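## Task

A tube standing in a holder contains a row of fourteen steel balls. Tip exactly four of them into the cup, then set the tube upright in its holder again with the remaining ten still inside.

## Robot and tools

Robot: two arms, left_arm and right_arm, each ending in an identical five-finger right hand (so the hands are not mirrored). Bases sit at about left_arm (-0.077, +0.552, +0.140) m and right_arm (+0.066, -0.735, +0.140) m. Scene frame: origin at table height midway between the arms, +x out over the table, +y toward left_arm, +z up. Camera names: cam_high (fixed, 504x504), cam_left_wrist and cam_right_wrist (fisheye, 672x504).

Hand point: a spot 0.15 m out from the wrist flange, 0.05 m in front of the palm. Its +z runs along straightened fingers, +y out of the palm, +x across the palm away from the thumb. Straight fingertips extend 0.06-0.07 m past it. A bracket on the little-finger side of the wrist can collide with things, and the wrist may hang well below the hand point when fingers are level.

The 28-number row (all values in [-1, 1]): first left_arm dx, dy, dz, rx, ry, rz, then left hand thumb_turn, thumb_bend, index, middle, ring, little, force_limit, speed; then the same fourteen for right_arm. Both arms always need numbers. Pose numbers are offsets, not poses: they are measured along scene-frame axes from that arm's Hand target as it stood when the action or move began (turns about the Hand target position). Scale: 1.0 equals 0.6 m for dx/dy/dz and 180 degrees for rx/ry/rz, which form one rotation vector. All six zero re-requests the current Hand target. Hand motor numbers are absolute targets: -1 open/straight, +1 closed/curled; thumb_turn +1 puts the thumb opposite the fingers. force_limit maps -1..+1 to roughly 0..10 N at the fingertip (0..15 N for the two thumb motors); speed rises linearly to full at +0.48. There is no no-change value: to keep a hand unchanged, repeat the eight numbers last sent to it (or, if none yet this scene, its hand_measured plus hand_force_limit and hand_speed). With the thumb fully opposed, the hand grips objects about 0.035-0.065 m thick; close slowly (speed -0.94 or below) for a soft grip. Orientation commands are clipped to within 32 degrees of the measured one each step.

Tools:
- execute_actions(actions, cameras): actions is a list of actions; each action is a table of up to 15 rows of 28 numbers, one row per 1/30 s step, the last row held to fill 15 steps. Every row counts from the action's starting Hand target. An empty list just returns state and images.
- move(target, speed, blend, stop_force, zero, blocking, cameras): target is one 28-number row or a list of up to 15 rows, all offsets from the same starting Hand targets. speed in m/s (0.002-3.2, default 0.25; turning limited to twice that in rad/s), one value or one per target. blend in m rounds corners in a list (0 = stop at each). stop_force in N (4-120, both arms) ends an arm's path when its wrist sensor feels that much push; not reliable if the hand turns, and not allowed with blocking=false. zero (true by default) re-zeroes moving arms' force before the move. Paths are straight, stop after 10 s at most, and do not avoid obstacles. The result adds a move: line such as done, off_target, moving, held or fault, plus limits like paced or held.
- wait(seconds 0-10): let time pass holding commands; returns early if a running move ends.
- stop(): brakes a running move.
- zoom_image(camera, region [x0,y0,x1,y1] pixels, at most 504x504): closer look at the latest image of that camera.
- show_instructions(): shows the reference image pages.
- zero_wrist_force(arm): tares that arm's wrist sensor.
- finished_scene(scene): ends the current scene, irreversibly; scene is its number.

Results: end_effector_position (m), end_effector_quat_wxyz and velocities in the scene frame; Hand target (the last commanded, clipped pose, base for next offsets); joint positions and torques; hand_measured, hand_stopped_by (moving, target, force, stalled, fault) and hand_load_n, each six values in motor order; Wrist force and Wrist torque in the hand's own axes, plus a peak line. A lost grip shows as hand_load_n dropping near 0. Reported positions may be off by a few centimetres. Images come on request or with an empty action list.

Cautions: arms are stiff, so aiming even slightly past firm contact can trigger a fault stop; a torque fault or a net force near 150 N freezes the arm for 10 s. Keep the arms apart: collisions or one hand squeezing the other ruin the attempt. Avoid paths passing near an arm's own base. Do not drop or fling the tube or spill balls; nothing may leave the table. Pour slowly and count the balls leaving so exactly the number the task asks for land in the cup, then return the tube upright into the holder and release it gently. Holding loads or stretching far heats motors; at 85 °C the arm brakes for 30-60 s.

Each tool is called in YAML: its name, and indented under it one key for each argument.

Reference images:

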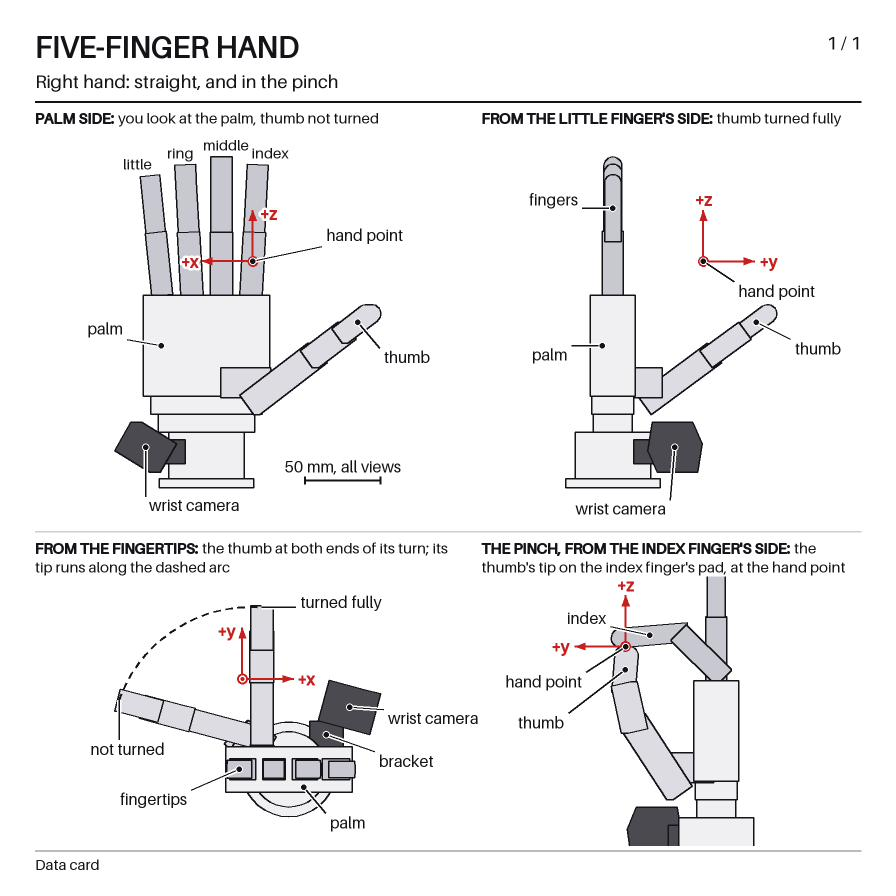

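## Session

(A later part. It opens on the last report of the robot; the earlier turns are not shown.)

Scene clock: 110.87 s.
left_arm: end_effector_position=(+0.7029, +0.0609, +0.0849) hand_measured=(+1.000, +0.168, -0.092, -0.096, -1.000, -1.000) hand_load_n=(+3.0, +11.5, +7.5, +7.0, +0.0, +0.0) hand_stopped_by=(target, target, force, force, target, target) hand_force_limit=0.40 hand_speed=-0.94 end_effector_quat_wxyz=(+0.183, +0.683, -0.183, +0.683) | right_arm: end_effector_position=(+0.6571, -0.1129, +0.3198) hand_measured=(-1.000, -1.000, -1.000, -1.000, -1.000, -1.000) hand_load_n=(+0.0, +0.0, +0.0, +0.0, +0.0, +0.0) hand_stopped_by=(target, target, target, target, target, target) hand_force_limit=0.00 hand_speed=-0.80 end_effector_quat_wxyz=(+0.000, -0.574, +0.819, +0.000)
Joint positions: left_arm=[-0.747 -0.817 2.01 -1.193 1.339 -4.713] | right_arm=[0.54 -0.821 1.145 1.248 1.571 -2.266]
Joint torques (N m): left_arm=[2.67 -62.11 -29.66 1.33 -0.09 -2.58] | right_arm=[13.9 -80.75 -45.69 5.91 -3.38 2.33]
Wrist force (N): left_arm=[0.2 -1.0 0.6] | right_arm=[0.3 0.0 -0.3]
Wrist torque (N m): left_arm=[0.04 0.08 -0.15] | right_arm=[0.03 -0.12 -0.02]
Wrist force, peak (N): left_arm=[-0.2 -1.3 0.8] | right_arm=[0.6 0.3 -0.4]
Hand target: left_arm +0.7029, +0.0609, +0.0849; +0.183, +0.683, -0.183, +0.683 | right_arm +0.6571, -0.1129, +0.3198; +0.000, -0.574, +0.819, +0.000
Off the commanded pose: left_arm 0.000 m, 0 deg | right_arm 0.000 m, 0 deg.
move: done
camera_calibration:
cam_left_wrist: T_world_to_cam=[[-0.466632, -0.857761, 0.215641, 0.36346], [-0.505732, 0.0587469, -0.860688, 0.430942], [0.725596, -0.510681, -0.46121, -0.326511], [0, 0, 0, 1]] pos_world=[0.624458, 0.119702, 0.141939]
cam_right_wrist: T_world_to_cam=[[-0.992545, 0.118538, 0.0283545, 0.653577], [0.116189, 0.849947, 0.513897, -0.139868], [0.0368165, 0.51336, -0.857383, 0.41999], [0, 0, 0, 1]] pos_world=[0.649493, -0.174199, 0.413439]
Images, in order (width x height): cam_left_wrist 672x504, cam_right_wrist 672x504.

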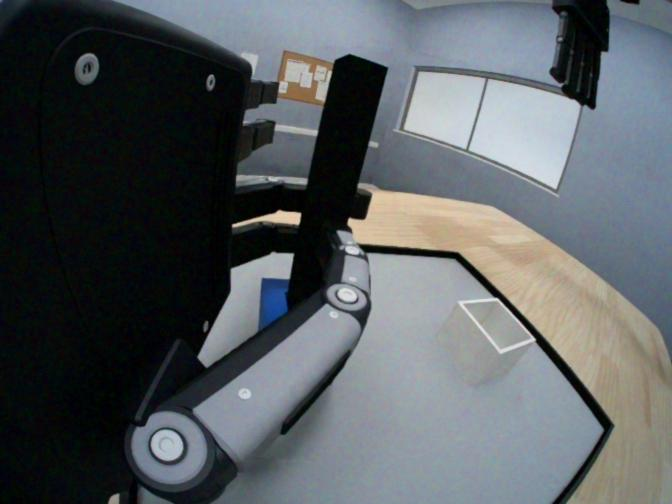

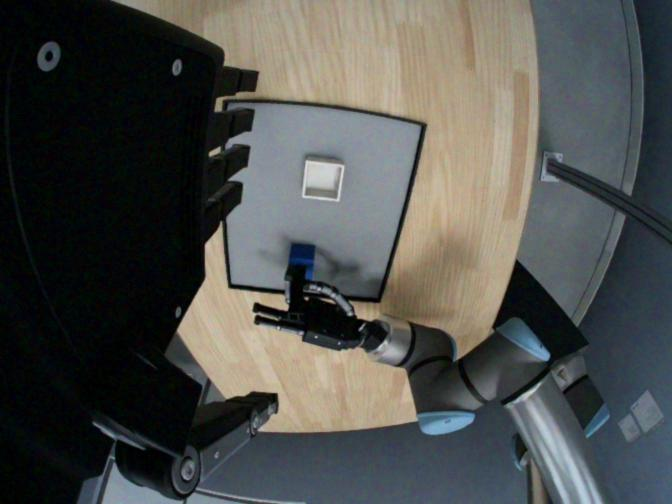

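zero_wrist_force:
  arm: "left_arm"

move:
  target:
    - [0,0,0.13,0,0,0,1,0.17,0.5,0.5,-1,-1,0.4,-0.94,0,-0.05,0.1,0,0,0,-1,-1,-1,-1,-1,-1,0,-0.8]
  speed: 0.1
  cameras: ["all"]

zoom_image:
  camera: "cam_left_wrist"
  region: [325, 40, 415, 130]

zoom_image:
  camera: "cam_high"
  region: [255, 190, 325, 275]

zoom_image:
  camera: "cam_right_wrist"
  region: [240, 130, 380, 330]

Wrist force sensor zeroed.

Scene clock: 135.13 s.
left_arm: end_effector_position=(+0.7028, +0.0609, +0.1629) hand_measured=(+1.000, +0.168, -0.092, -0.096, -1.000, -1.000) hand_load_n=(+2.0, +11.5, +6.5, +8.0, +0.0, -0.5) hand_stopped_by=(target, target, force, force, target, target) hand_force_limit=0.40 hand_speed=-0.94 end_effector_quat_wxyz=(+0.183, +0.683, -0.183, +0.683) end_effector_velocity=(+0.000, +0.000, -0.002) end_effector_angular_velocity=(-0.001, -0.001, +0.000) | right_arm: end_effector_position=(+0.6571, -0.1431, +0.3798) hand_measured=(-1.000, -1.000, -1.000, -1.000, -1.000, -1.000) hand_load_n=(+0.0, +0.0, +0.0, +0.0, +0.0, +0.0) hand_stopped_by=(target, target, target, target, target, target) hand_force_limit=0.00 hand_speed=-0.80 end_effector_quat_wxyz=(+0.000, -0.574, +0.819, +0.000)
Joint positions: left_arm=[-0.747 -0.945 2.021 -1.076 1.339 -4.713] | right_arm=[0.508 -0.887 1.15 1.309 1.571 -2.297]
Joint velocities: left_arm=[0 0.004 0 -0.006 0.001 0] | right_arm=[within noise]
Joint torques (N m): left_arm=[2.89 -56.6 -16.3 -5.95 -0.03 -0.93] | right_arm=[14.29 -74.81 -47.67 2.66 -1.3 2.1]
Wrist force (N, zeroed by zero_wrist_force on left_arm): left_arm=[-0.8 0.2 -0.3] | right_arm=[0.2 0.0 0.2]
Wrist torque (N m, zeroed by zero_wrist_force on left_arm): left_arm=[-0.03 -0.06 -0.05] | right_arm=[0.01 -0.13 0.02]
Wrist force, peak (N, zeroed by zero_wrist_force on left_arm): left_arm=[-2.5 0.2 -0.1] | right_arm=[0.7 -0.2 -1.1]
Hand target: left_arm +0.7029, +0.0609, +0.1629; +0.183, +0.683, -0.183, +0.683 | right_arm +0.6571, -0.1429, +0.3798; +0.000, -0.574, +0.819, +0.000
Off the commanded pose: left_arm 0.000 m, 0 deg | right_arm 0.000 m, 0 deg.
move: done
camera_calibration:
cam_left_wrist: T_world_to_cam=[[-0.466659, -0.857747, 0.215638, 0.346634], [-0.505823, 0.0588314, -0.860629, 0.498195], [0.725515, -0.510695, -0.461323, -0.290413], [0, 0, 0, 1]] pos_world=[0.624457, 0.119702, 0.220039]
cam_right_wrist: T_world_to_cam=[[-0.992533, 0.118625, 0.0284067, 0.655528], [0.11629, 0.849936, 0.513893, -0.145197], [0.0368165, 0.513359, -0.857384, 0.486882], [0, 0, 0, 1]] pos_world=[0.649592, -0.204299, 0.473439]

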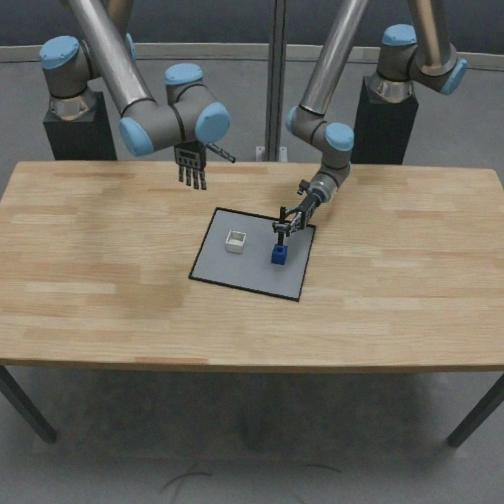

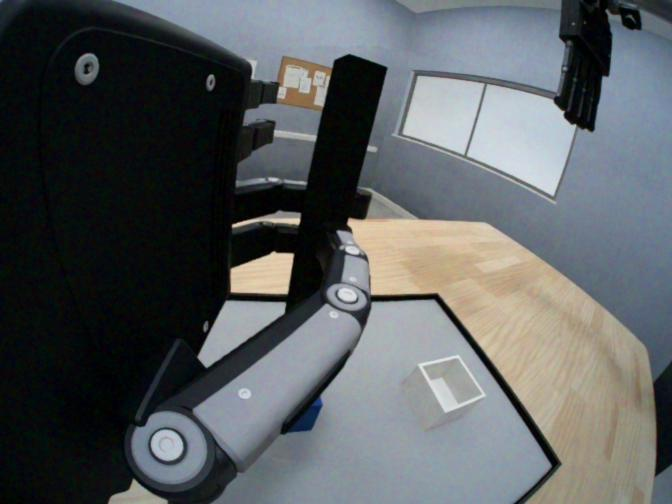

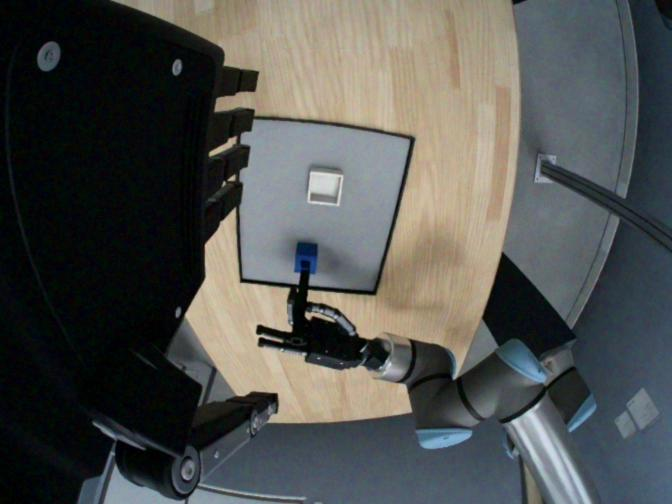

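Scaled by 5.600 from the camera's 672x504 image, which has a finer 960x720 frame.

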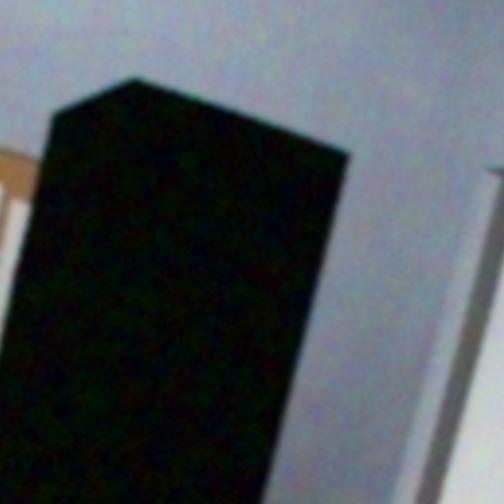

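Scaled by 5.929 from the camera's 504x504 image, which has a finer 720x720 frame.

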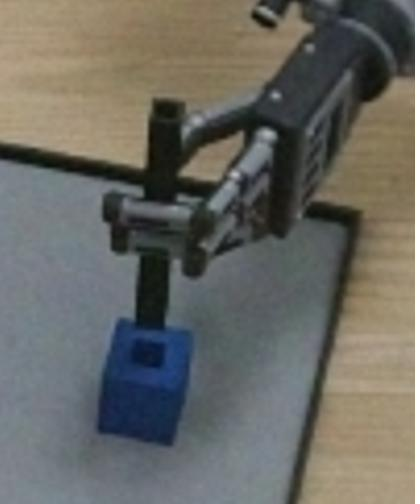

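Scaled by 2.520 from the camera's 672x504 image, which has a finer 960x720 frame.

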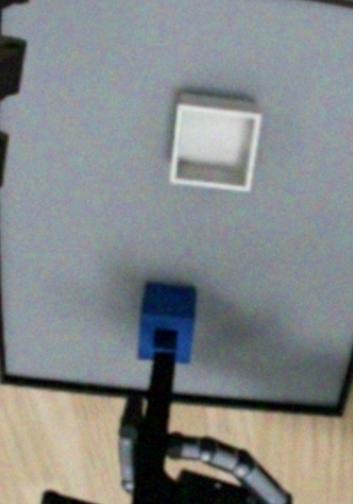

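move:
  target:
    - [-0.0067,-0.05,0.0167,0.2887,-0.1667,0,1,0.17,0.5,0.5,-1,-1,0.4,-0.94,0,0,0,0,0,0,-1,-1,-1,-1,-1,-1,0,-0.8]
    - [-0.0138,-0.0963,-0.055,0.3849,-0.2222,0,1,0.17,0.5,0.5,-1,-1,0.4,-0.94,0,0,0,0,0,0,-1,-1,-1,-1,-1,-1,0,-0.8]
  speed: 0.25
  blend: 0.02
  cameras: ["all"]

zoom_image:
  camera: "cam_high"
  region: [210, 190, 310, 290]

zoom_image:
  camera: "cam_right_wrist"
  region: [270, 140, 370, 280]

Scene clock: 146.70 s.
left_arm: end_effector_position=(+0.6946, +0.0030, +0.1298) hand_measured=(+1.000, +0.168, -0.092, -0.096, -1.000, -1.000) hand_load_n=(+2.0, +11.5, +6.0, +8.0, +0.0, +0.0) hand_stopped_by=(target, target, force, force, target, target) hand_force_limit=0.40 hand_speed=-0.94 end_effector_quat_wxyz=(-0.299, +0.406, -0.579, +0.641) | right_arm: end_effector_position=(+0.6571, -0.1429, +0.3798) hand_measured=(-1.000, -1.000, -1.000, -1.000, -1.000, -1.000) hand_load_n=(+0.0, +0.0, +0.0, +0.0, +0.0, +0.0) hand_stopped_by=(target, target, target, target, target, target) hand_force_limit=0.00 hand_speed=-0.80 end_effector_quat_wxyz=(+0.000, -0.574, +0.819, +0.000)
Joint positions: left_arm=[-0.934 -0.918 1.958 -1.04 1.153 -3.316] | right_arm=[0.508 -0.887 1.149 1.309 1.571 -2.297]
Joint torques (N m): left_arm=[6.71 -89.87 -17 2.07 1.33 3.23] | right_arm=[13.95 -75.96 -46.94 2.6 2.92 2.62]
Wrist force (N, zeroed by zero_wrist_force on left_arm): left_arm=[-0.6 1.4 -0.3] | right_arm=[0.5 0.4 0.1]
Wrist torque (N m, zeroed by zero_wrist_force on left_arm): left_arm=[0.04 0.15 0.11] | right_arm=[0.08 -0.16 0.04]
Wrist force, peak (N, zeroed by zero_wrist_force on left_arm): left_arm=[0.4 2.2 0.1] | right_arm=[0.7 0.5 0.4]
Hand target: left_arm +0.6946, +0.0031, +0.1299; -0.299, +0.406, -0.579, +0.641 | right_arm +0.6571, -0.1429, +0.3798; +0.000, -0.574, +0.819, +0.000
Off the commanded pose: left_arm 0.000 m, 0 deg | right_arm 0.000 m, 0 deg.
move: done
camera_calibration:
cam_left_wrist: T_world_to_cam=[[-0.169643, -0.343371, -0.923752, 0.240326], [0.00145346, 0.93725, -0.348655, 0.047475], [0.985505, -0.0604895, -0.158499, -0.55053], [0, 0, 0, 1]] pos_world=[0.58325, 0.00472373, 0.151296]
cam_right_wrist: T_world_to_cam=[[-0.992545, 0.118538, 0.0283545, 0.655432], [0.116189, 0.849947, 0.513897, -0.145204], [0.0368165, 0.51336, -0.857383, 0.486834], [0, 0, 0, 1]] pos_world=[0.649493, -0.204199, 0.473439]

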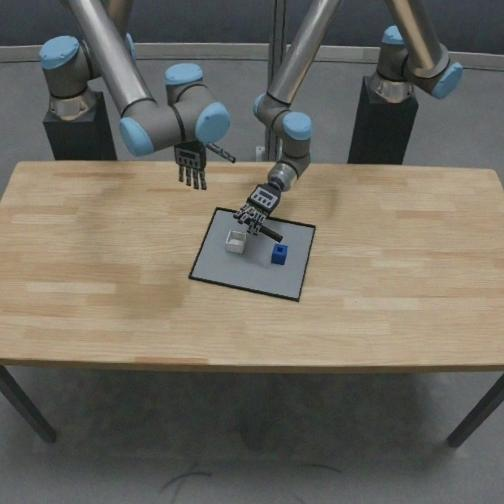

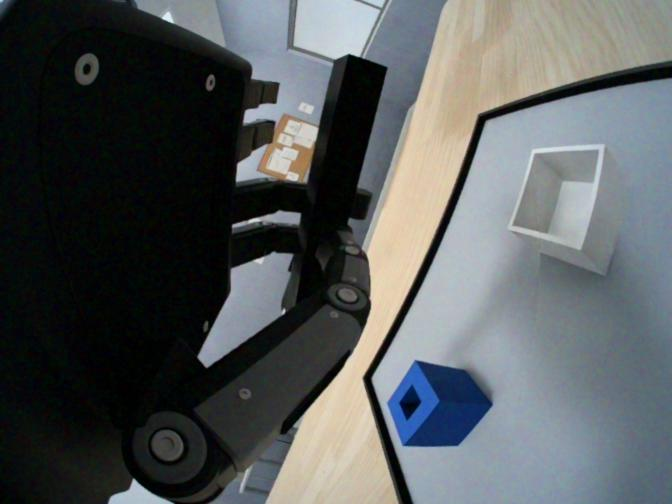

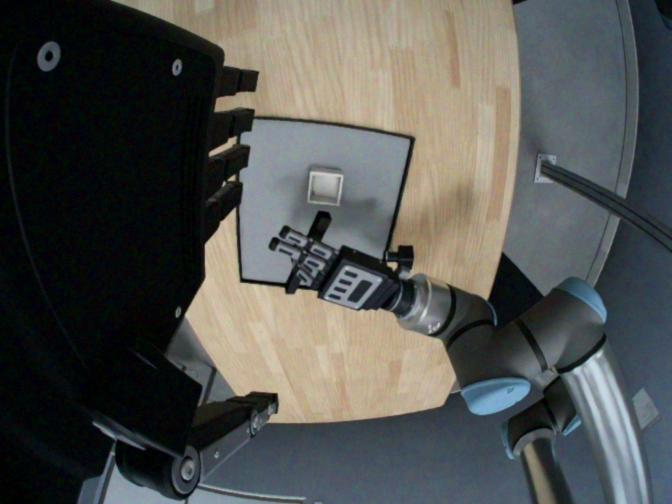

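Scaled by 5.040 from the camera's 504x504 image, which has a finer 720x720 frame.

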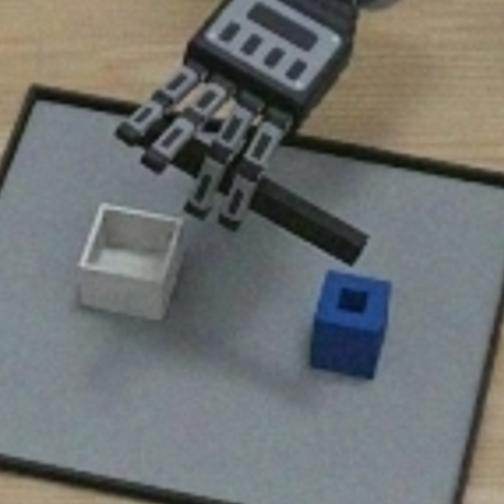

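Scaled by 3.600 from the camera's 672x504 image, which has a finer 960x720 frame.

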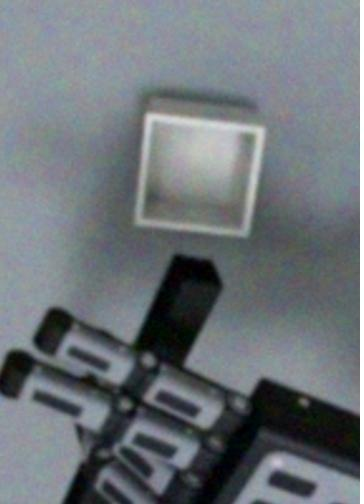

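move:
  target:
    - [0.005,0.0087,-0.0863,0.0144,-0.0083,0,1,0.17,0.5,0.5,-1,-1,0.4,-0.94,0,0.05,-0.1,0,0,0,-1,-1,-1,-1,-1,-1,0,-0.8]
  speed: 0.12
  cameras: ["cam_high", "cam_right_wrist"]

zoom_image:
  camera: "cam_high"
  region: [215, 210, 295, 275]

zoom_image:
  camera: "cam_right_wrist"
  region: [280, 130, 380, 280]

Scene clock: 161.47 s.
left_arm: end_effector_position=(+0.6977, +0.0083, +0.0781) hand_measured=(+1.000, +0.168, -0.092, -0.096, -1.000, -1.000) hand_load_n=(+2.0, +11.5, +6.0, +7.5, +0.0, +0.0) hand_stopped_by=(target, target, force, force, target, target) hand_force_limit=0.40 hand_speed=-0.94 end_effector_quat_wxyz=(+0.316, -0.390, +0.589, -0.633) end_effector_velocity=(+0.000, +0.000, +0.001) end_effector_angular_velocity=(-0.001, +0.003, +0.000) | right_arm: end_effector_position=(+0.6570, -0.1128, +0.3198) hand_measured=(-1.000, -1.000, -1.000, -1.000, -1.000, -1.000) hand_load_n=(+0.0, +0.0, +0.0, +0.0, +0.0, +0.0) hand_stopped_by=(target, target, target, target, target, target) hand_force_limit=0.00 hand_speed=-0.80 end_effector_quat_wxyz=(+0.000, -0.574, +0.819, +0.000) end_effector_velocity=(+0.000, +0.000, +0.003) end_effector_angular_velocity=(-0.001, +0.000, +0.001)
Joint positions: left_arm=[-0.93 -0.837 1.954 -1.118 1.157 -3.264] | right_arm=[0.54 -0.821 1.145 1.247 1.571 -2.266]
Joint velocities: left_arm=[0 -0.003 0 0.005 -0.001 -0.004] | right_arm=[0 -0.002 -0.003 0.005 0.001 -0.001]
Joint torques (N m): left_arm=[0.71 -94.79 -25.9 1.84 0.35 -3.02] | right_arm=[-14.1 -96.25 -38.55 6.37 1.34 -2.19]
Wrist force (N, zeroed by zero_wrist_force on left_arm): left_arm=[-0.8 1.4 -0.1] | right_arm=[0.5 0.2 -0.1]
Wrist torque (N m, zeroed by zero_wrist_force on left_arm): left_arm=[0.07 0.13 0.06] | right_arm=[0.05 -0.16 -0.16]
Wrist force, peak (N, zeroed by zero_wrist_force on left_arm): left_arm=[-0.8 2.4 -0.5] | right_arm=[0.9 -0.1 -1.6]
Hand target: left_arm +0.6976, +0.0083, +0.0781; +0.315, -0.390, +0.589, -0.633 | right_arm +0.6571, -0.1129, +0.3198; +0.000, -0.574, +0.819, +0.000
Off the commanded pose: left_arm 0.000 m, 0 deg | right_arm 0.000 m, 0 deg.
move: done
camera_calibration:
cam_right_wrist: T_world_to_cam=[[-0.992552, 0.118507, 0.0282336, 0.653501], [0.116097, 0.849908, 0.513983, -0.140061], [0.0369147, 0.513432, -0.857336, 0.419905], [0, 0, 0, 1]] pos_world=[0.649393, -0.173999, 0.413538]
Images, in order (width x height): cam_high 504x504, cam_right_wrist 672x504.

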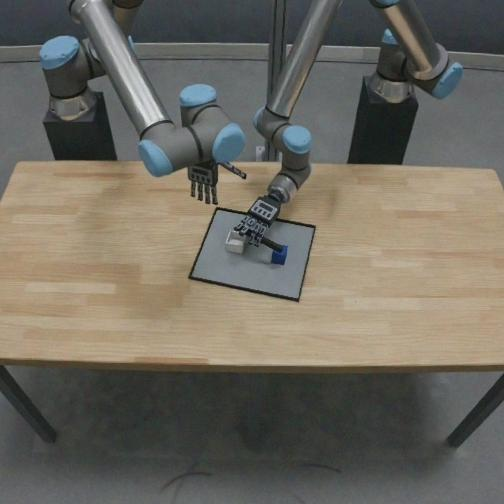

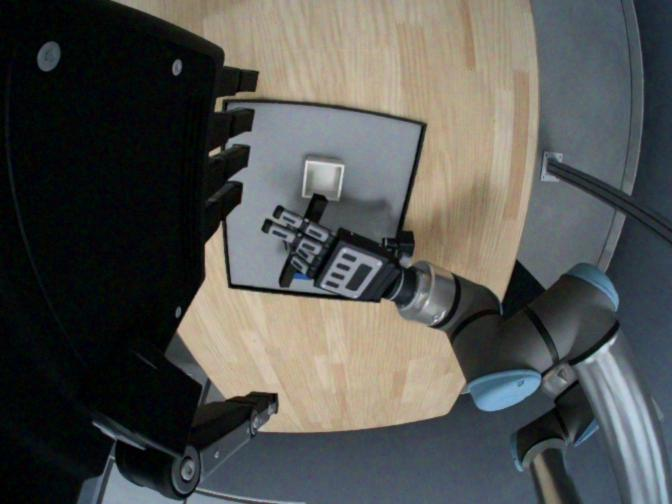

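Scaled by 6.300 from the camera's 504x504 image, which has a finer 720x720 frame.

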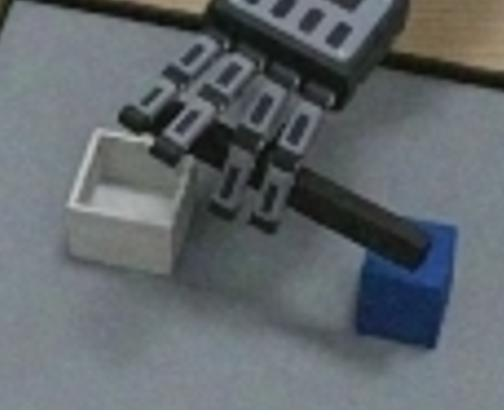

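Scaled by 3.360 from the camera's 672x504 image, which has a finer 960x720 frame.

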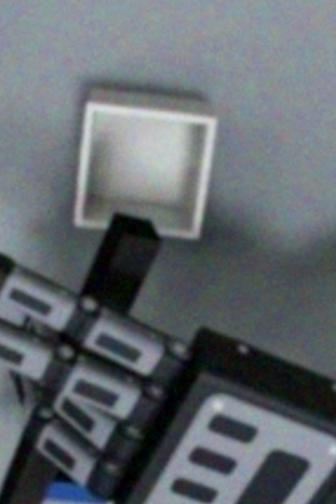

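execute_actions:
  actions:
    - [[0,0,0,0.0029,-0.0017,0,1,0.17,0.5,0.5,-1,-1,0.4,-0.94,0,0,0,0,0,0,-1,-1,-1,-1,-1,-1,0,-0.8],[0,0,0,0.0108,-0.0063,0,1,0.17,0.5,0.5,-1,-1,0.4,-0.94,0,0,0,0,0,0,-1,-1,-1,-1,-1,-1,0,-0.8],[0,0,0,0.0217,-0.0125,0,1,0.17,0.5,0.5,-1,-1,0.4,-0.94,0,0,0,0,0,0,-1,-1,-1,-1,-1,-1,0,-0.8],[0,0,0,0.0325,-0.0188,0,1,0.17,0.5,0.5,-1,-1,0.4,-0.94,0,0,0,0,0,0,-1,-1,-1,-1,-1,-1,0,-0.8],[0,0,0,0.0404,-0.0233,0,1,0.17,0.5,0.5,-1,-1,0.4,-0.94,0,0,0,0,0,0,-1,-1,-1,-1,-1,-1,0,-0.8],[0,0,0,0.0433,-0.025,0,1,0.17,0.5,0.5,-1,-1,0.4,-0.94,0,0,0,0,0,0,-1,-1,-1,-1,-1,-1,0,-0.8]]
    - [[0,0,0,0,0,0,1,0.17,0.5,0.5,-1,-1,0.4,-0.94,0,0,0,0,0,0,-1,-1,-1,-1,-1,-1,0,-0.8],[0,0,0,0,0,0,1,0.17,0.5,0.5,-1,-1,0.4,-0.94,0,0,0,0,0,0,-1,-1,-1,-1,-1,-1,0,-0.8],[0,0,0,0,0,0,1,0.17,0.5,0.5,-1,-1,0.4,-0.94,0,0,0,0,0,0,-1,-1,-1,-1,-1,-1,0,-0.8],[0,0,0,-0.0029,0.0017,0,1,0.17,0.5,0.5,-1,-1,0.4,-0.94,0,0,0,0,0,0,-1,-1,-1,-1,-1,-1,0,-0.8],[0,0,0,-0.0108,0.0063,0,1,0.17,0.5,0.5,-1,-1,0.4,-0.94,0,0,0,0,0,0,-1,-1,-1,-1,-1,-1,0,-0.8],[0,0,0,-0.0217,0.0125,0,1,0.17,0.5,0.5,-1,-1,0.4,-0.94,0,0,0,0,0,0,-1,-1,-1,-1,-1,-1,0,-0.8],[0,0,0,-0.0325,0.0188,0,1,0.17,0.5,0.5,-1,-1,0.4,-0.94,0,0,0,0,0,0,-1,-1,-1,-1,-1,-1,0,-0.8],[0,0,0,-0.0404,0.0233,0,1,0.17,0.5,0.5,-1,-1,0.4,-0.94,0,0,0,0,0,0,-1,-1,-1,-1,-1,-1,0,-0.8],[0,0,0,-0.0433,0.025,0,1,0.17,0.5,0.5,-1,-1,0.4,-0.94,0,0,0,0,0,0,-1,-1,-1,-1,-1,-1,0,-0.8]]
  cameras: ["cam_high", "cam_right_wrist"]

zoom_image:
  camera: "cam_right_wrist"
  region: [295, 148, 355, 208]

zoom_image:
  camera: "cam_high"
  region: [215, 220, 265, 270]

Scene clock: 185.03 s.
left_arm: end_effector_position=(+0.6976, +0.0084, +0.0781) hand_measured=(+1.000, +0.168, -0.092, -0.096, -1.000, -1.000) hand_load_n=(+2.0, +11.5, +6.0, +7.5, +0.0, +0.0) hand_stopped_by=(target, target, force, force, target, target) hand_force_limit=0.40 hand_speed=-0.94 end_effector_quat_wxyz=(+0.315, -0.390, +0.590, -0.633) end_effector_velocity=(+0.001, +0.000, +0.001) end_effector_angular_velocity=(-0.005, +0.001, +0.000) | right_arm: end_effector_position=(+0.6571, -0.1129, +0.3198) hand_measured=(-1.000, -1.000, -1.000, -1.000, -1.000, -1.000) hand_load_n=(+0.0, -0.5, +0.5, +0.0, +0.0, +0.0) hand_stopped_by=(target, target, target, target, target, target) hand_force_limit=0.00 hand_speed=-0.80 end_effector_quat_wxyz=(+0.000, -0.574, +0.819, +0.000)
Joint positions: left_arm=[-0.93 -0.837 1.954 -1.117 1.157 -3.264] | right_arm=[0.54 -0.821 1.145 1.248 1.571 -2.266]
Joint velocities: left_arm=[0.001 0 -0.001 -0.001 0.001 -0.005] | right_arm=[within noise]
Joint torques (N m): left_arm=[-9.41 -62.55 -34.1 -5.76 -1.83 -3.12] | right_arm=[-17.43 -83.06 -29.01 3.38 -3.14 -2.03]
Wrist force (N, zeroed by zero_wrist_force on left_arm): left_arm=[-0.8 1.5 -0.3] | right_arm=[0.2 0.3 0.1]
Wrist torque (N m, zeroed by zero_wrist_force on left_arm): left_arm=[0.10 0.14 0.10] | right_arm=[0.05 -0.12 -0.15]
Wrist force, peak (N, zeroed by zero_wrist_force on left_arm): left_arm=[1.2 1.8 -0.2] | right_arm=[0.2 0.8 -0.2]
Hand target: left_arm +0.6976, +0.0083, +0.0781; +0.315, -0.390, +0.589, -0.633 | right_arm +0.6571, -0.1129, +0.3198; +0.000, -0.574, +0.819, +0.000
Off the commanded pose: left_arm 0.000 m, 0 deg | right_arm 0.000 m, 0 deg.
Step readings (end_effector_position of left_arm | right_arm):
0: (+0.6976, +0.0083, +0.0781) | (+0.6571, -0.1129, +0.3198)
1: (+0.6976, +0.0083, +0.0781) | (+0.6571, -0.1129, +0.3198)
2: (+0.6975, +0.0083, +0.0781) | (+0.6571, -0.1129, +0.3198)
4: (+0.6974, +0.0085, +0.0781) | (+0.6571, -0.1129, +0.3198)
8: (+0.6974, +0.0083, +0.0784) | (+0.6571, -0.1129, +0.3198)
15: (+0.6976, +0.0082, +0.0780) | (+0.6571, -0.1129, +0.3198)
16: (+0.6976, +0.0082, +0.0780) | (+0.6571, -0.1129, +0.3198)
17: (+0.6976, +0.0082, +0.0780) | (+0.6571, -0.1129, +0.3198)
19: (+0.6976, +0.0083, +0.0780) | (+0.6571, -0.1129, +0.3198)
23: (+0.6975, +0.0082, +0.0781) | (+0.6571, -0.1129, +0.3198)
30: (+0.6975, +0.0085, +0.0781) | (+0.6571, -0.1129, +0.3198)
camera_calibration:
cam_right_wrist: T_world_to_cam=[[-0.992545, 0.118538, 0.0283545, 0.653577], [0.116189, 0.849947, 0.513897, -0.139868], [0.0368165, 0.51336, -0.857383, 0.41999], [0, 0, 0, 1]] pos_world=[0.649493, -0.174199, 0.413439]
Images, in order (width x height): cam_high 504x504, cam_right_wrist 672x504.

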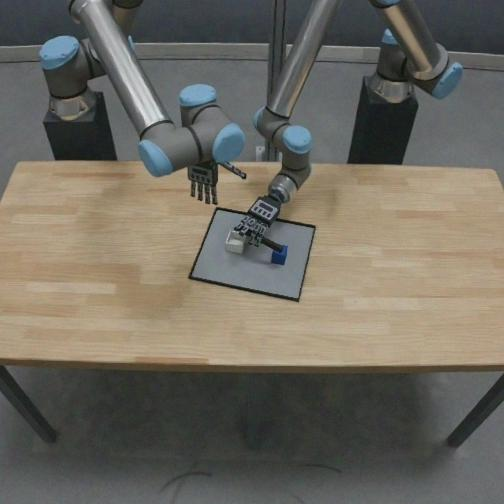

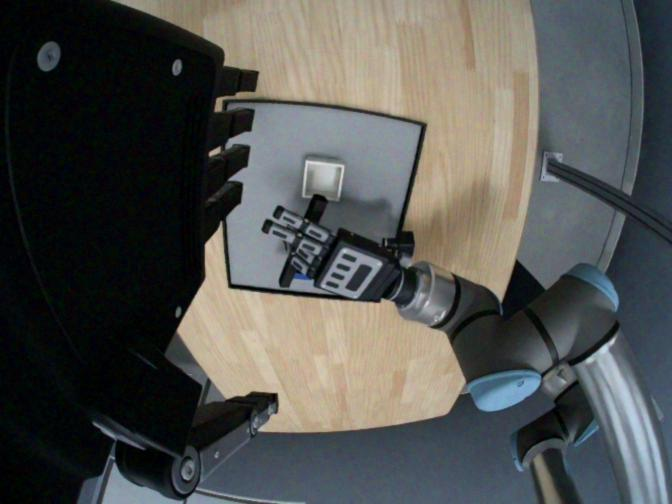

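Scaled by 8.400 from the camera's 672x504 image, which has a finer 960x720 frame.

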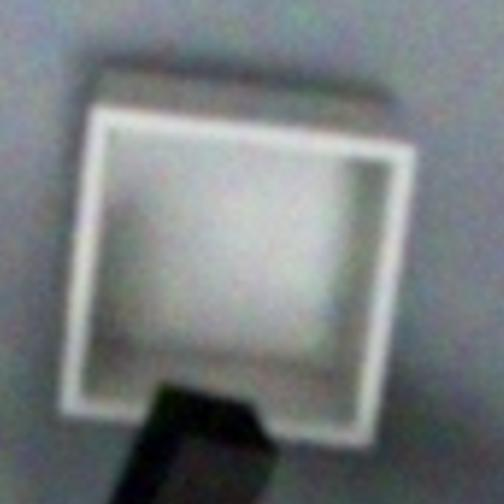

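Scaled by 10.080 from the camera's 504x504 image, which has a finer 720x720 frame.

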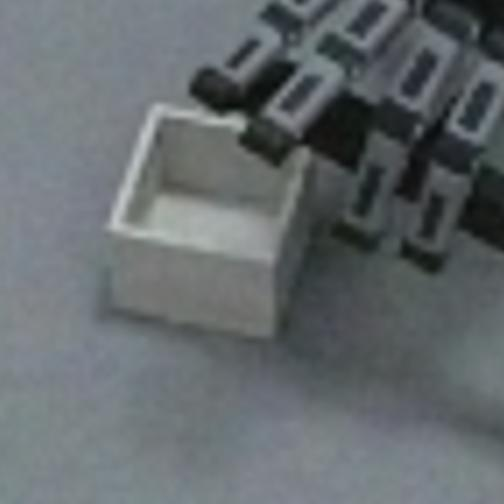

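execute_actions:
  actions:
    - [[0,0,0,0.0029,-0.0017,0,1,0.17,0.5,0.5,-1,-1,0.4,-0.94,0,0,0,0,0,0,-1,-1,-1,-1,-1,-1,0,-0.8],[0,0,0,0.0108,-0.0063,0,1,0.17,0.5,0.5,-1,-1,0.4,-0.94,0,0,0,0,0,0,-1,-1,-1,-1,-1,-1,0,-0.8],[0,0,0,0.0217,-0.0125,0,1,0.17,0.5,0.5,-1,-1,0.4,-0.94,0,0,0,0,0,0,-1,-1,-1,-1,-1,-1,0,-0.8],[0,0,0,0.0325,-0.0188,0,1,0.17,0.5,0.5,-1,-1,0.4,-0.94,0,0,0,0,0,0,-1,-1,-1,-1,-1,-1,0,-0.8],[0,0,0,0.0404,-0.0233,0,1,0.17,0.5,0.5,-1,-1,0.4,-0.94,0,0,0,0,0,0,-1,-1,-1,-1,-1,-1,0,-0.8],[0,0,0,0.0433,-0.025,0,1,0.17,0.5,0.5,-1,-1,0.4,-0.94,0,0,0,0,0,0,-1,-1,-1,-1,-1,-1,0,-0.8]]
    - [[0,0,0,0,0,0,1,0.17,0.5,0.5,-1,-1,0.4,-0.94,0,0,0,0,0,0,-1,-1,-1,-1,-1,-1,0,-0.8],[0,0,0,0,0,0,1,0.17,0.5,0.5,-1,-1,0.4,-0.94,0,0,0,0,0,0,-1,-1,-1,-1,-1,-1,0,-0.8],[0,0,0,0,0,0,1,0.17,0.5,0.5,-1,-1,0.4,-0.94,0,0,0,0,0,0,-1,-1,-1,-1,-1,-1,0,-0.8],[0,0,0,0,0,0,1,0.17,0.5,0.5,-1,-1,0.4,-0.94,0,0,0,0,0,0,-1,-1,-1,-1,-1,-1,0,-0.8],[0,0,0,0,0,0,1,0.17,0.5,0.5,-1,-1,0.4,-0.94,0,0,0,0,0,0,-1,-1,-1,-1,-1,-1,0,-0.8],[0,0,0,0,0,0,1,0.17,0.5,0.5,-1,-1,0.4,-0.94,0,0,0,0,0,0,-1,-1,-1,-1,-1,-1,0,-0.8],[0,0,0,-0.0029,0.0017,0,1,0.17,0.5,0.5,-1,-1,0.4,-0.94,0,0,0,0,0,0,-1,-1,-1,-1,-1,-1,0,-0.8],[0,0,0,-0.0108,0.0063,0,1,0.17,0.5,0.5,-1,-1,0.4,-0.94,0,0,0,0,0,0,-1,-1,-1,-1,-1,-1,0,-0.8],[0,0,0,-0.0217,0.0125,0,1,0.17,0.5,0.5,-1,-1,0.4,-0.94,0,0,0,0,0,0,-1,-1,-1,-1,-1,-1,0,-0.8],[0,0,0,-0.0325,0.0188,0,1,0.17,0.5,0.5,-1,-1,0.4,-0.94,0,0,0,0,0,0,-1,-1,-1,-1,-1,-1,0,-0.8],[0,0,0,-0.0404,0.0233,0,1,0.17,0.5,0.5,-1,-1,0.4,-0.94,0,0,0,0,0,0,-1,-1,-1,-1,-1,-1,0,-0.8],[0,0,0,-0.0433,0.025,0,1,0.17,0.5,0.5,-1,-1,0.4,-0.94,0,0,0,0,0,0,-1,-1,-1,-1,-1,-1,0,-0.8]]
  cameras: ["cam_high", "cam_right_wrist"]

zoom_image:
  camera: "cam_right_wrist"
  region: [295, 148, 355, 208]

zoom_image:
  camera: "cam_high"
  region: [215, 220, 265, 270]

Scene clock: 206.50 s.
left_arm: end_effector_position=(+0.6976, +0.0084, +0.0781) hand_measured=(+1.000, +0.168, -0.092, -0.096, -1.000, -1.000) hand_load_n=(+2.0, +11.5, +6.0, +7.5, +0.0, +0.0) hand_stopped_by=(target, target, force, force, target, target) hand_force_limit=0.40 hand_speed=-0.94 end_effector_quat_wxyz=(+0.316, -0.390, +0.590, -0.633) | right_arm: end_effector_position=(+0.6571, -0.1129, +0.3198) hand_measured=(-1.000, -1.000, -1.000, -1.000, -1.000, -1.000) hand_load_n=(+0.0, +0.0, +0.0, +0.0, +0.0, +0.0) hand_stopped_by=(target, target, target, target, target, target) hand_force_limit=0.00 hand_speed=-0.80 end_effector_quat_wxyz=(+0.000, -0.574, +0.819, +0.000)
Joint positions: left_arm=[-0.93 -0.837 1.954 -1.117 1.157 -3.264] | right_arm=[0.54 -0.821 1.145 1.248 1.571 -2.266]
Joint torques (N m): left_arm=[-9.06 -62.04 -34.84 -5.98 -1.82 -2.98] | right_arm=[-18.17 -83.02 -29.59 3.35 -3.21 -2.15]
Wrist force (N, zeroed by zero_wrist_force on left_arm): left_arm=[-0.8 1.4 -0.1] | right_arm=[0.1 -0.1 0.2]
Wrist torque (N m, zeroed by zero_wrist_force on left_arm): left_arm=[0.06 0.14 0.09] | right_arm=[-0.01 -0.11 -0.18]
Wrist force, peak (N, zeroed by zero_wrist_force on left_arm): left_arm=[-0.4 2.1 -0.2] | right_arm=[1.0 0.2 0.0]
Hand target: left_arm +0.6976, +0.0083, +0.0781; +0.315, -0.390, +0.589, -0.633 | right_arm +0.6571, -0.1129, +0.3198; +0.000, -0.574, +0.819, +0.000
Off the commanded pose: left_arm 0.000 m, 0 deg | right_arm 0.000 m, 0 deg.
Step readings (end_effector_position of left_arm | right_arm):
0: (+0.6976, +0.0083, +0.0781) | (+0.6571, -0.1129, +0.3198)
1: (+0.6976, +0.0083, +0.0781) | (+0.6571, -0.1129, +0.3198)
2: (+0.6976, +0.0083, +0.0781) | (+0.6571, -0.1129, +0.3198)
4: (+0.6976, +0.0083, +0.0781) | (+0.6571, -0.1129, +0.3198)
8: (+0.6975, +0.0082, +0.0784) | (+0.6571, -0.1129, +0.3198)
15: (+0.6976, +0.0082, +0.0780) | (+0.6571, -0.1129, +0.3198)
16: (+0.6976, +0.0082, +0.0780) | (+0.6571, -0.1129, +0.3198)
17: (+0.6976, +0.0082, +0.0780) | (+0.6571, -0.1129, +0.3198)
19: (+0.6976, +0.0083, +0.0780) | (+0.6571, -0.1129, +0.3198)
23: (+0.6976, +0.0083, +0.0780) | (+0.6571, -0.1129, +0.3198)
30: (+0.6975, +0.0083, +0.0783) | (+0.6571, -0.1129, +0.3198)
camera_calibration:
cam_right_wrist: T_world_to_cam=[[-0.992545, 0.118538, 0.0283545, 0.653577], [0.116189, 0.849947, 0.513897, -0.139868], [0.0368165, 0.51336, -0.857383, 0.41999], [0, 0, 0, 1]] pos_world=[0.649493, -0.174199, 0.413439]
Images, in order (width x height): cam_high 504x504, cam_right_wrist 672x504.

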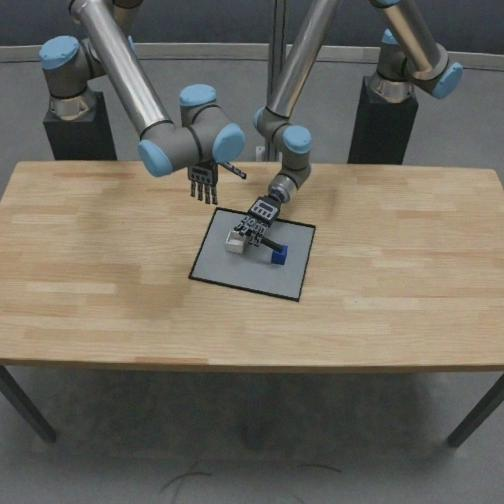

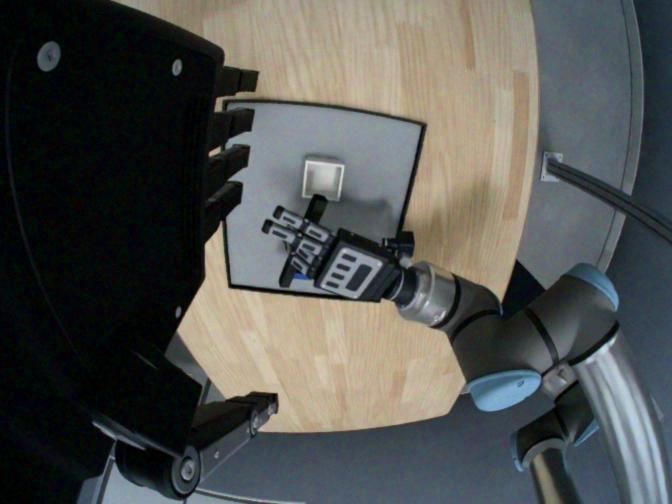

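Scaled by 8.400 from the camera's 672x504 image, which has a finer 960x720 frame.

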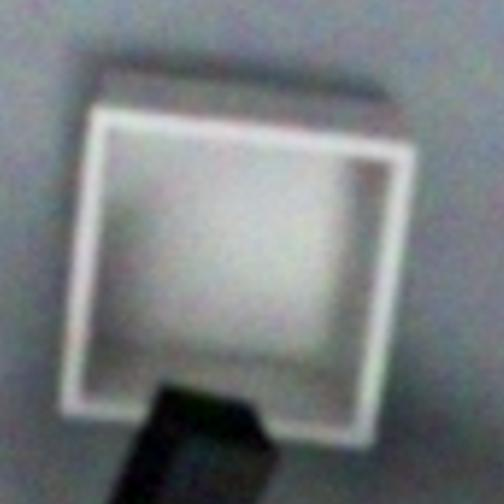

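Scaled by 10.080 from the camera's 504x504 image, which has a finer 720x720 frame.

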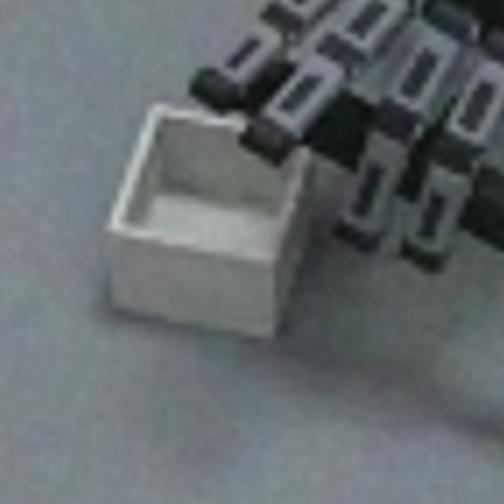

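execute_actions:
  actions:
    - [[0,0,0,0.0034,-0.002,0,1,0.17,0.5,0.5,-1,-1,0.4,-0.94,0,0,0,0,0,0,-1,-1,-1,-1,-1,-1,0,-0.8],[0,0,0,0.0126,-0.0073,0,1,0.17,0.5,0.5,-1,-1,0.4,-0.94,0,0,0,0,0,0,-1,-1,-1,-1,-1,-1,0,-0.8],[0,0,0,0.0253,-0.0146,0,1,0.17,0.5,0.5,-1,-1,0.4,-0.94,0,0,0,0,0,0,-1,-1,-1,-1,-1,-1,0,-0.8],[0,0,0,0.0379,-0.0219,0,1,0.17,0.5,0.5,-1,-1,0.4,-0.94,0,0,0,0,0,0,-1,-1,-1,-1,-1,-1,0,-0.8],[0,0,0,0.0471,-0.0272,0,1,0.17,0.5,0.5,-1,-1,0.4,-0.94,0,0,0,0,0,0,-1,-1,-1,-1,-1,-1,0,-0.8],[0,0,0,0.0505,-0.0292,0,1,0.17,0.5,0.5,-1,-1,0.4,-0.94,0,0,0,0,0,0,-1,-1,-1,-1,-1,-1,0,-0.8]]
    - [[0,0,0,0,0,0,1,0.17,0.5,0.5,-1,-1,0.4,-0.94,0,0,0,0,0,0,-1,-1,-1,-1,-1,-1,0,-0.8],[0,0,0,0,0,0,1,0.17,0.5,0.5,-1,-1,0.4,-0.94,0,0,0,0,0,0,-1,-1,-1,-1,-1,-1,0,-0.8],[0,0,0,0,0,0,1,0.17,0.5,0.5,-1,-1,0.4,-0.94,0,0,0,0,0,0,-1,-1,-1,-1,-1,-1,0,-0.8],[0,0,0,0,0,0,1,0.17,0.5,0.5,-1,-1,0.4,-0.94,0,0,0,0,0,0,-1,-1,-1,-1,-1,-1,0,-0.8],[0,0,0,-0.0034,0.002,0,1,0.17,0.5,0.5,-1,-1,0.4,-0.94,0,0,0,0,0,0,-1,-1,-1,-1,-1,-1,0,-0.8],[0,0,0,-0.0126,0.0073,0,1,0.17,0.5,0.5,-1,-1,0.4,-0.94,0,0,0,0,0,0,-1,-1,-1,-1,-1,-1,0,-0.8],[0,0,0,-0.0253,0.0146,0,1,0.17,0.5,0.5,-1,-1,0.4,-0.94,0,0,0,0,0,0,-1,-1,-1,-1,-1,-1,0,-0.8],[0,0,0,-0.0379,0.0219,0,1,0.17,0.5,0.5,-1,-1,0.4,-0.94,0,0,0,0,0,0,-1,-1,-1,-1,-1,-1,0,-0.8],[0,0,0,-0.0471,0.0272,0,1,0.17,0.5,0.5,-1,-1,0.4,-0.94,0,0,0,0,0,0,-1,-1,-1,-1,-1,-1,0,-0.8],[0,0,0,-0.0505,0.0292,0,1,0.17,0.5,0.5,-1,-1,0.4,-0.94,0,0,0,0,0,0,-1,-1,-1,-1,-1,-1,0,-0.8]]
  cameras: ["cam_high", "cam_right_wrist"]

zoom_image:
  camera: "cam_right_wrist"
  region: [295, 148, 355, 208]

zoom_image:
  camera: "cam_high"
  region: [215, 220, 265, 270]

Scene clock: 222.93 s.
left_arm: end_effector_position=(+0.6976, +0.0084, +0.0781) hand_measured=(+1.000, +0.168, -0.092, -0.096, -1.000, -1.000) hand_load_n=(+2.0, +11.5, +6.0, +7.5, -0.5, +0.0) hand_stopped_by=(target, target, force, force, target, target) hand_force_limit=0.40 hand_speed=-0.94 end_effector_quat_wxyz=(+0.315, -0.390, +0.590, -0.633) end_effector_velocity=(+0.000, -0.002, +0.000) end_effector_angular_velocity=(-0.006, +0.002, -0.003) | right_arm: end_effector_position=(+0.6571, -0.1129, +0.3198) hand_measured=(-1.000, -1.000, -1.000, -1.000, -1.000, -1.000) hand_load_n=(+0.0, +0.0, +0.0, +0.0, +0.0, +0.0) hand_stopped_by=(target, target, target, target, target, target) hand_force_limit=0.00 hand_speed=-0.80 end_effector_quat_wxyz=(+0.000, -0.574, +0.819, +0.000)
Joint positions: left_arm=[-0.93 -0.837 1.954 -1.117 1.157 -3.264] | right_arm=[0.54 -0.821 1.145 1.248 1.571 -2.266]
Joint velocities: left_arm=[0 0.002 -0.002 -0.001 0.003 -0.005] | right_arm=[within noise]
Joint torques (N m): left_arm=[-10.72 -63.12 -34.6 -5.95 -1.57 -3.1] | right_arm=[-17.7 -83 -29.43 3.25 -3.09 -2]
Wrist force (N, zeroed by zero_wrist_force on left_arm): left_arm=[-0.7 1.4 -0.3] | right_arm=[0.3 -0.1 -0.1]
Wrist torque (N m, zeroed by zero_wrist_force on left_arm): left_arm=[0.10 0.13 0.15] | right_arm=[0.02 -0.13 -0.16]
Wrist force, peak (N, zeroed by zero_wrist_force on left_arm): left_arm=[-2.2 0.8 -0.3] | right_arm=[0.9 0.3 -0.2]
Hand target: left_arm +0.6976, +0.0083, +0.0781; +0.315, -0.390, +0.589, -0.633 | right_arm +0.6571, -0.1129, +0.3198; +0.000, -0.574, +0.819, +0.000
Off the commanded pose: left_arm 0.000 m, 0 deg | right_arm 0.000 m, 0 deg.
Step readings (end_effector_position of left_arm | right_arm):
0: (+0.6976, +0.0083, +0.0781) | (+0.6571, -0.1129, +0.3198)
1: (+0.6976, +0.0083, +0.0781) | (+0.6571, -0.1129, +0.3198)
2: (+0.6976, +0.0083, +0.0781) | (+0.6571, -0.1129, +0.3198)
4: (+0.6976, +0.0083, +0.0781) | (+0.6571, -0.1129, +0.3198)
8: (+0.6974, +0.0082, +0.0785) | (+0.6571, -0.1129, +0.3198)
15: (+0.6976, +0.0082, +0.0780) | (+0.6571, -0.1129, +0.3198)
16: (+0.6976, +0.0082, +0.0780) | (+0.6571, -0.1129, +0.3198)
17: (+0.6976, +0.0082, +0.0780) | (+0.6571, -0.1129, +0.3198)
19: (+0.6976, +0.0083, +0.0780) | (+0.6571, -0.1129, +0.3198)
23: (+0.6975, +0.0083, +0.0781) | (+0.6571, -0.1129, +0.3198)
30: (+0.6975, +0.0085, +0.0781) | (+0.6571, -0.1129, +0.3198)
camera_calibration:
cam_right_wrist: T_world_to_cam=[[-0.992545, 0.118538, 0.0283545, 0.653577], [0.116189, 0.849947, 0.513897, -0.139868], [0.0368165, 0.51336, -0.857383, 0.41999], [0, 0, 0, 1]] pos_world=[0.649493, -0.174199, 0.413439]
Images, in order (width x height): cam_high 504x504, cam_right_wrist 672x504.

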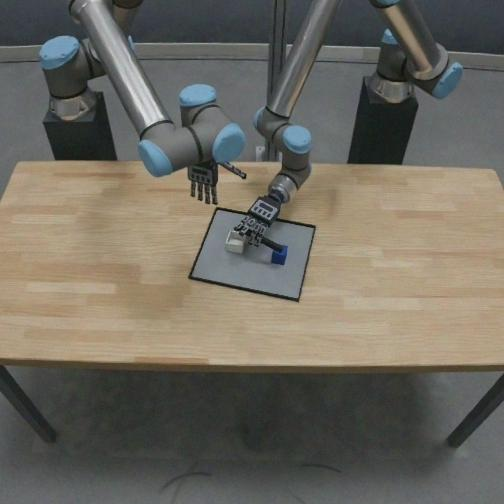

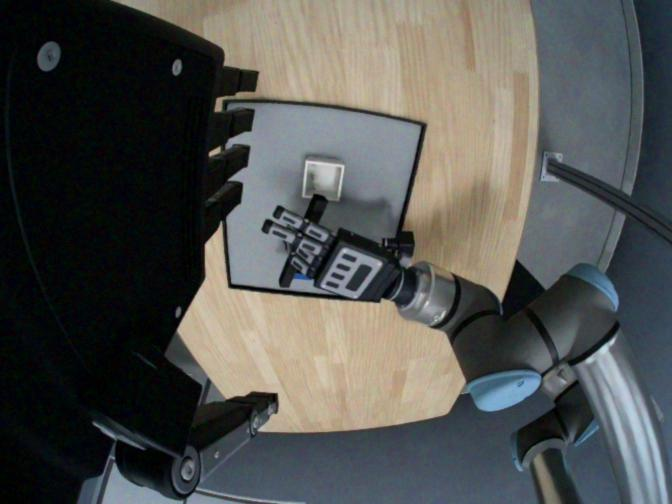

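Scaled by 8.400 from the camera's 672x504 image, which has a finer 960x720 frame.

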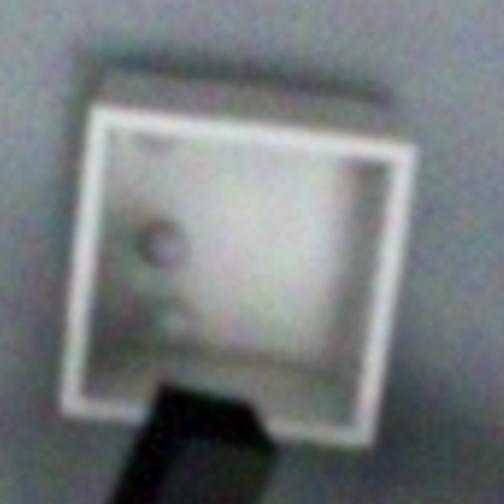

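Scaled by 10.080 from the camera's 504x504 image, which has a finer 720x720 frame.

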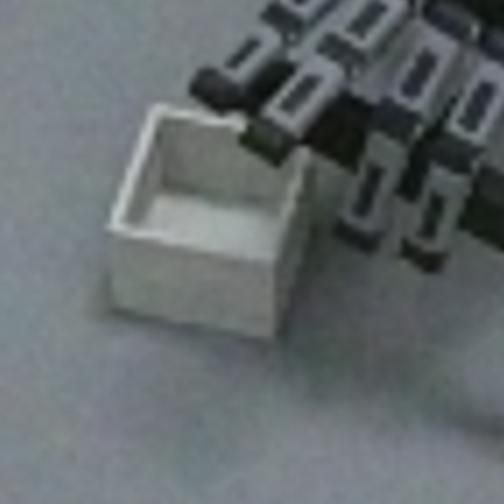

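move:
  target:
    - [0.0417,0.0722,0.01,0,0,0,1,0.17,0.5,0.5,-1,-1,0.4,-0.94,0,0.05,0,0,0,0,-1,-1,-1,-1,-1,-1,0,-0.8]
  speed: 0.08
  cameras: ["cam_high", "cam_right_wrist"]

zoom_image:
  camera: "cam_right_wrist"
  region: [295, 125, 355, 185]

zoom_image:
  camera: "cam_high"
  region: [215, 220, 265, 270]

Scene clock: 233.70 s.
left_arm: end_effector_position=(+0.7225, +0.0517, +0.0841) hand_measured=(+1.000, +0.168, -0.092, -0.096, -1.000, -1.000) hand_load_n=(+2.0, +11.5, +6.0, +8.0, +0.0, +0.0) hand_stopped_by=(target, target, force, force, target, target) hand_force_limit=0.40 hand_speed=-0.94 end_effector_quat_wxyz=(+0.315, -0.390, +0.589, -0.633) end_effector_velocity=(-0.001, -0.002, +0.000) end_effector_angular_velocity=(+0.000, +0.000, +0.002) | right_arm: end_effector_position=(+0.6570, -0.0828, +0.3198) hand_measured=(-1.000, -1.000, -1.000, -1.000, -1.000, -1.000) hand_load_n=(+0.0, -0.5, +0.0, +0.0, +0.0, +0.0) hand_stopped_by=(target, target, target, target, target, target) hand_force_limit=0.00 hand_speed=-0.80 end_effector_quat_wxyz=(+0.000, -0.574, +0.819, +0.000)
Joint positions: left_arm=[-0.859 -0.851 1.968 -1.117 1.227 -3.264] | right_arm=[0.57 -0.785 1.081 1.276 1.571 -2.235]
Joint velocities: left_arm=[-0.003 0 0 0 -0.005 0] | right_arm=[within noise]
Joint torques (N m): left_arm=[-9.73 -62.58 -28.95 1.69 -3.15 1.63] | right_arm=[-15.52 -99.73 -29.01 1.8 -2.46 -2.06]
Wrist force (N, zeroed by zero_wrist_force on left_arm): left_arm=[-0.2 1.4 -0.3] | right_arm=[0.3 0.3 0.3]
Wrist torque (N m, zeroed by zero_wrist_force on left_arm): left_arm=[0.10 0.06 0.20] | right_arm=[0.03 -0.13 -0.19]
Wrist force, peak (N, zeroed by zero_wrist_force on left_arm): left_arm=[0.9 2.0 -0.3] | right_arm=[1.3 -0.1 0.3]
Hand target: left_arm +0.7226, +0.0517, +0.0841; +0.315, -0.390, +0.589, -0.633 | right_arm +0.6571, -0.0829, +0.3198; +0.000, -0.574, +0.819, +0.000
Off the commanded pose: left_arm 0.000 m, 0 deg | right_arm 0.000 m, 0 deg.
move: done
camera_calibration:
cam_right_wrist: T_world_to_cam=[[-0.992548, 0.118489, 0.0284409, 0.649857], [0.116192, 0.849953, 0.513886, -0.165522], [0.0367166, 0.513362, -0.857387, 0.404557], [0, 0, 0, 1]] pos_world=[0.649392, -0.143999, 0.413439]
Images, in order (width x height): cam_high 504x504, cam_right_wrist 672x504.

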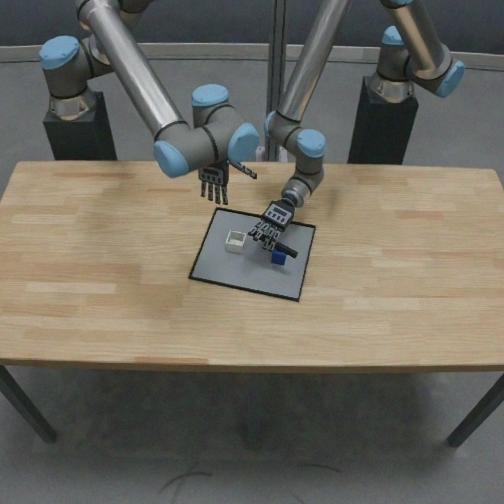

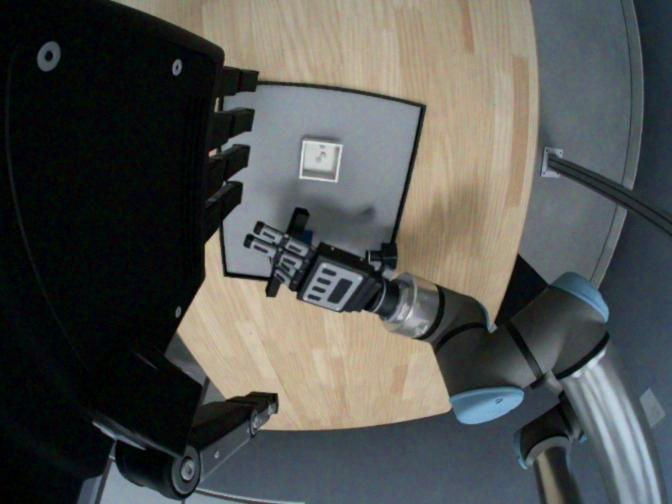

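Scaled by 8.400 from the camera's 672x504 image, which has a finer 960x720 frame.

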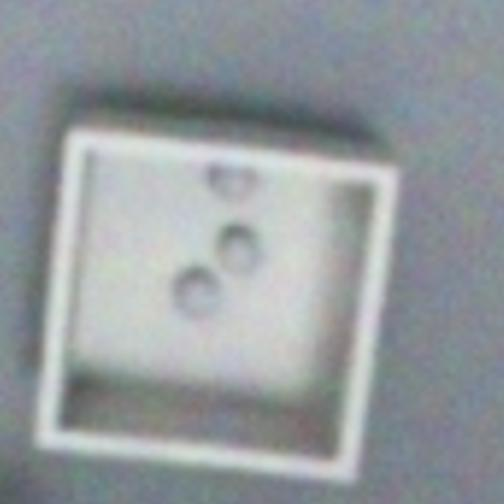

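Scaled by 10.080 from the camera's 504x504 image, which has a finer 720x720 frame.

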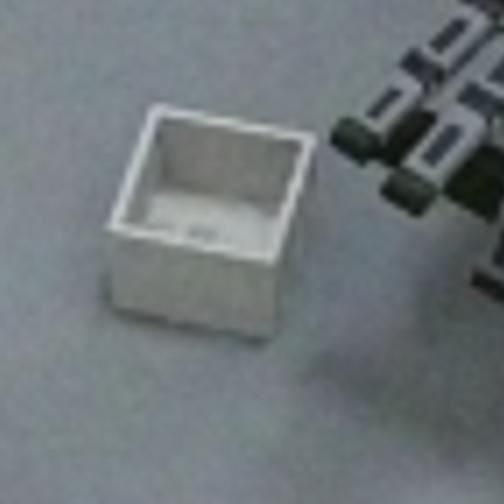

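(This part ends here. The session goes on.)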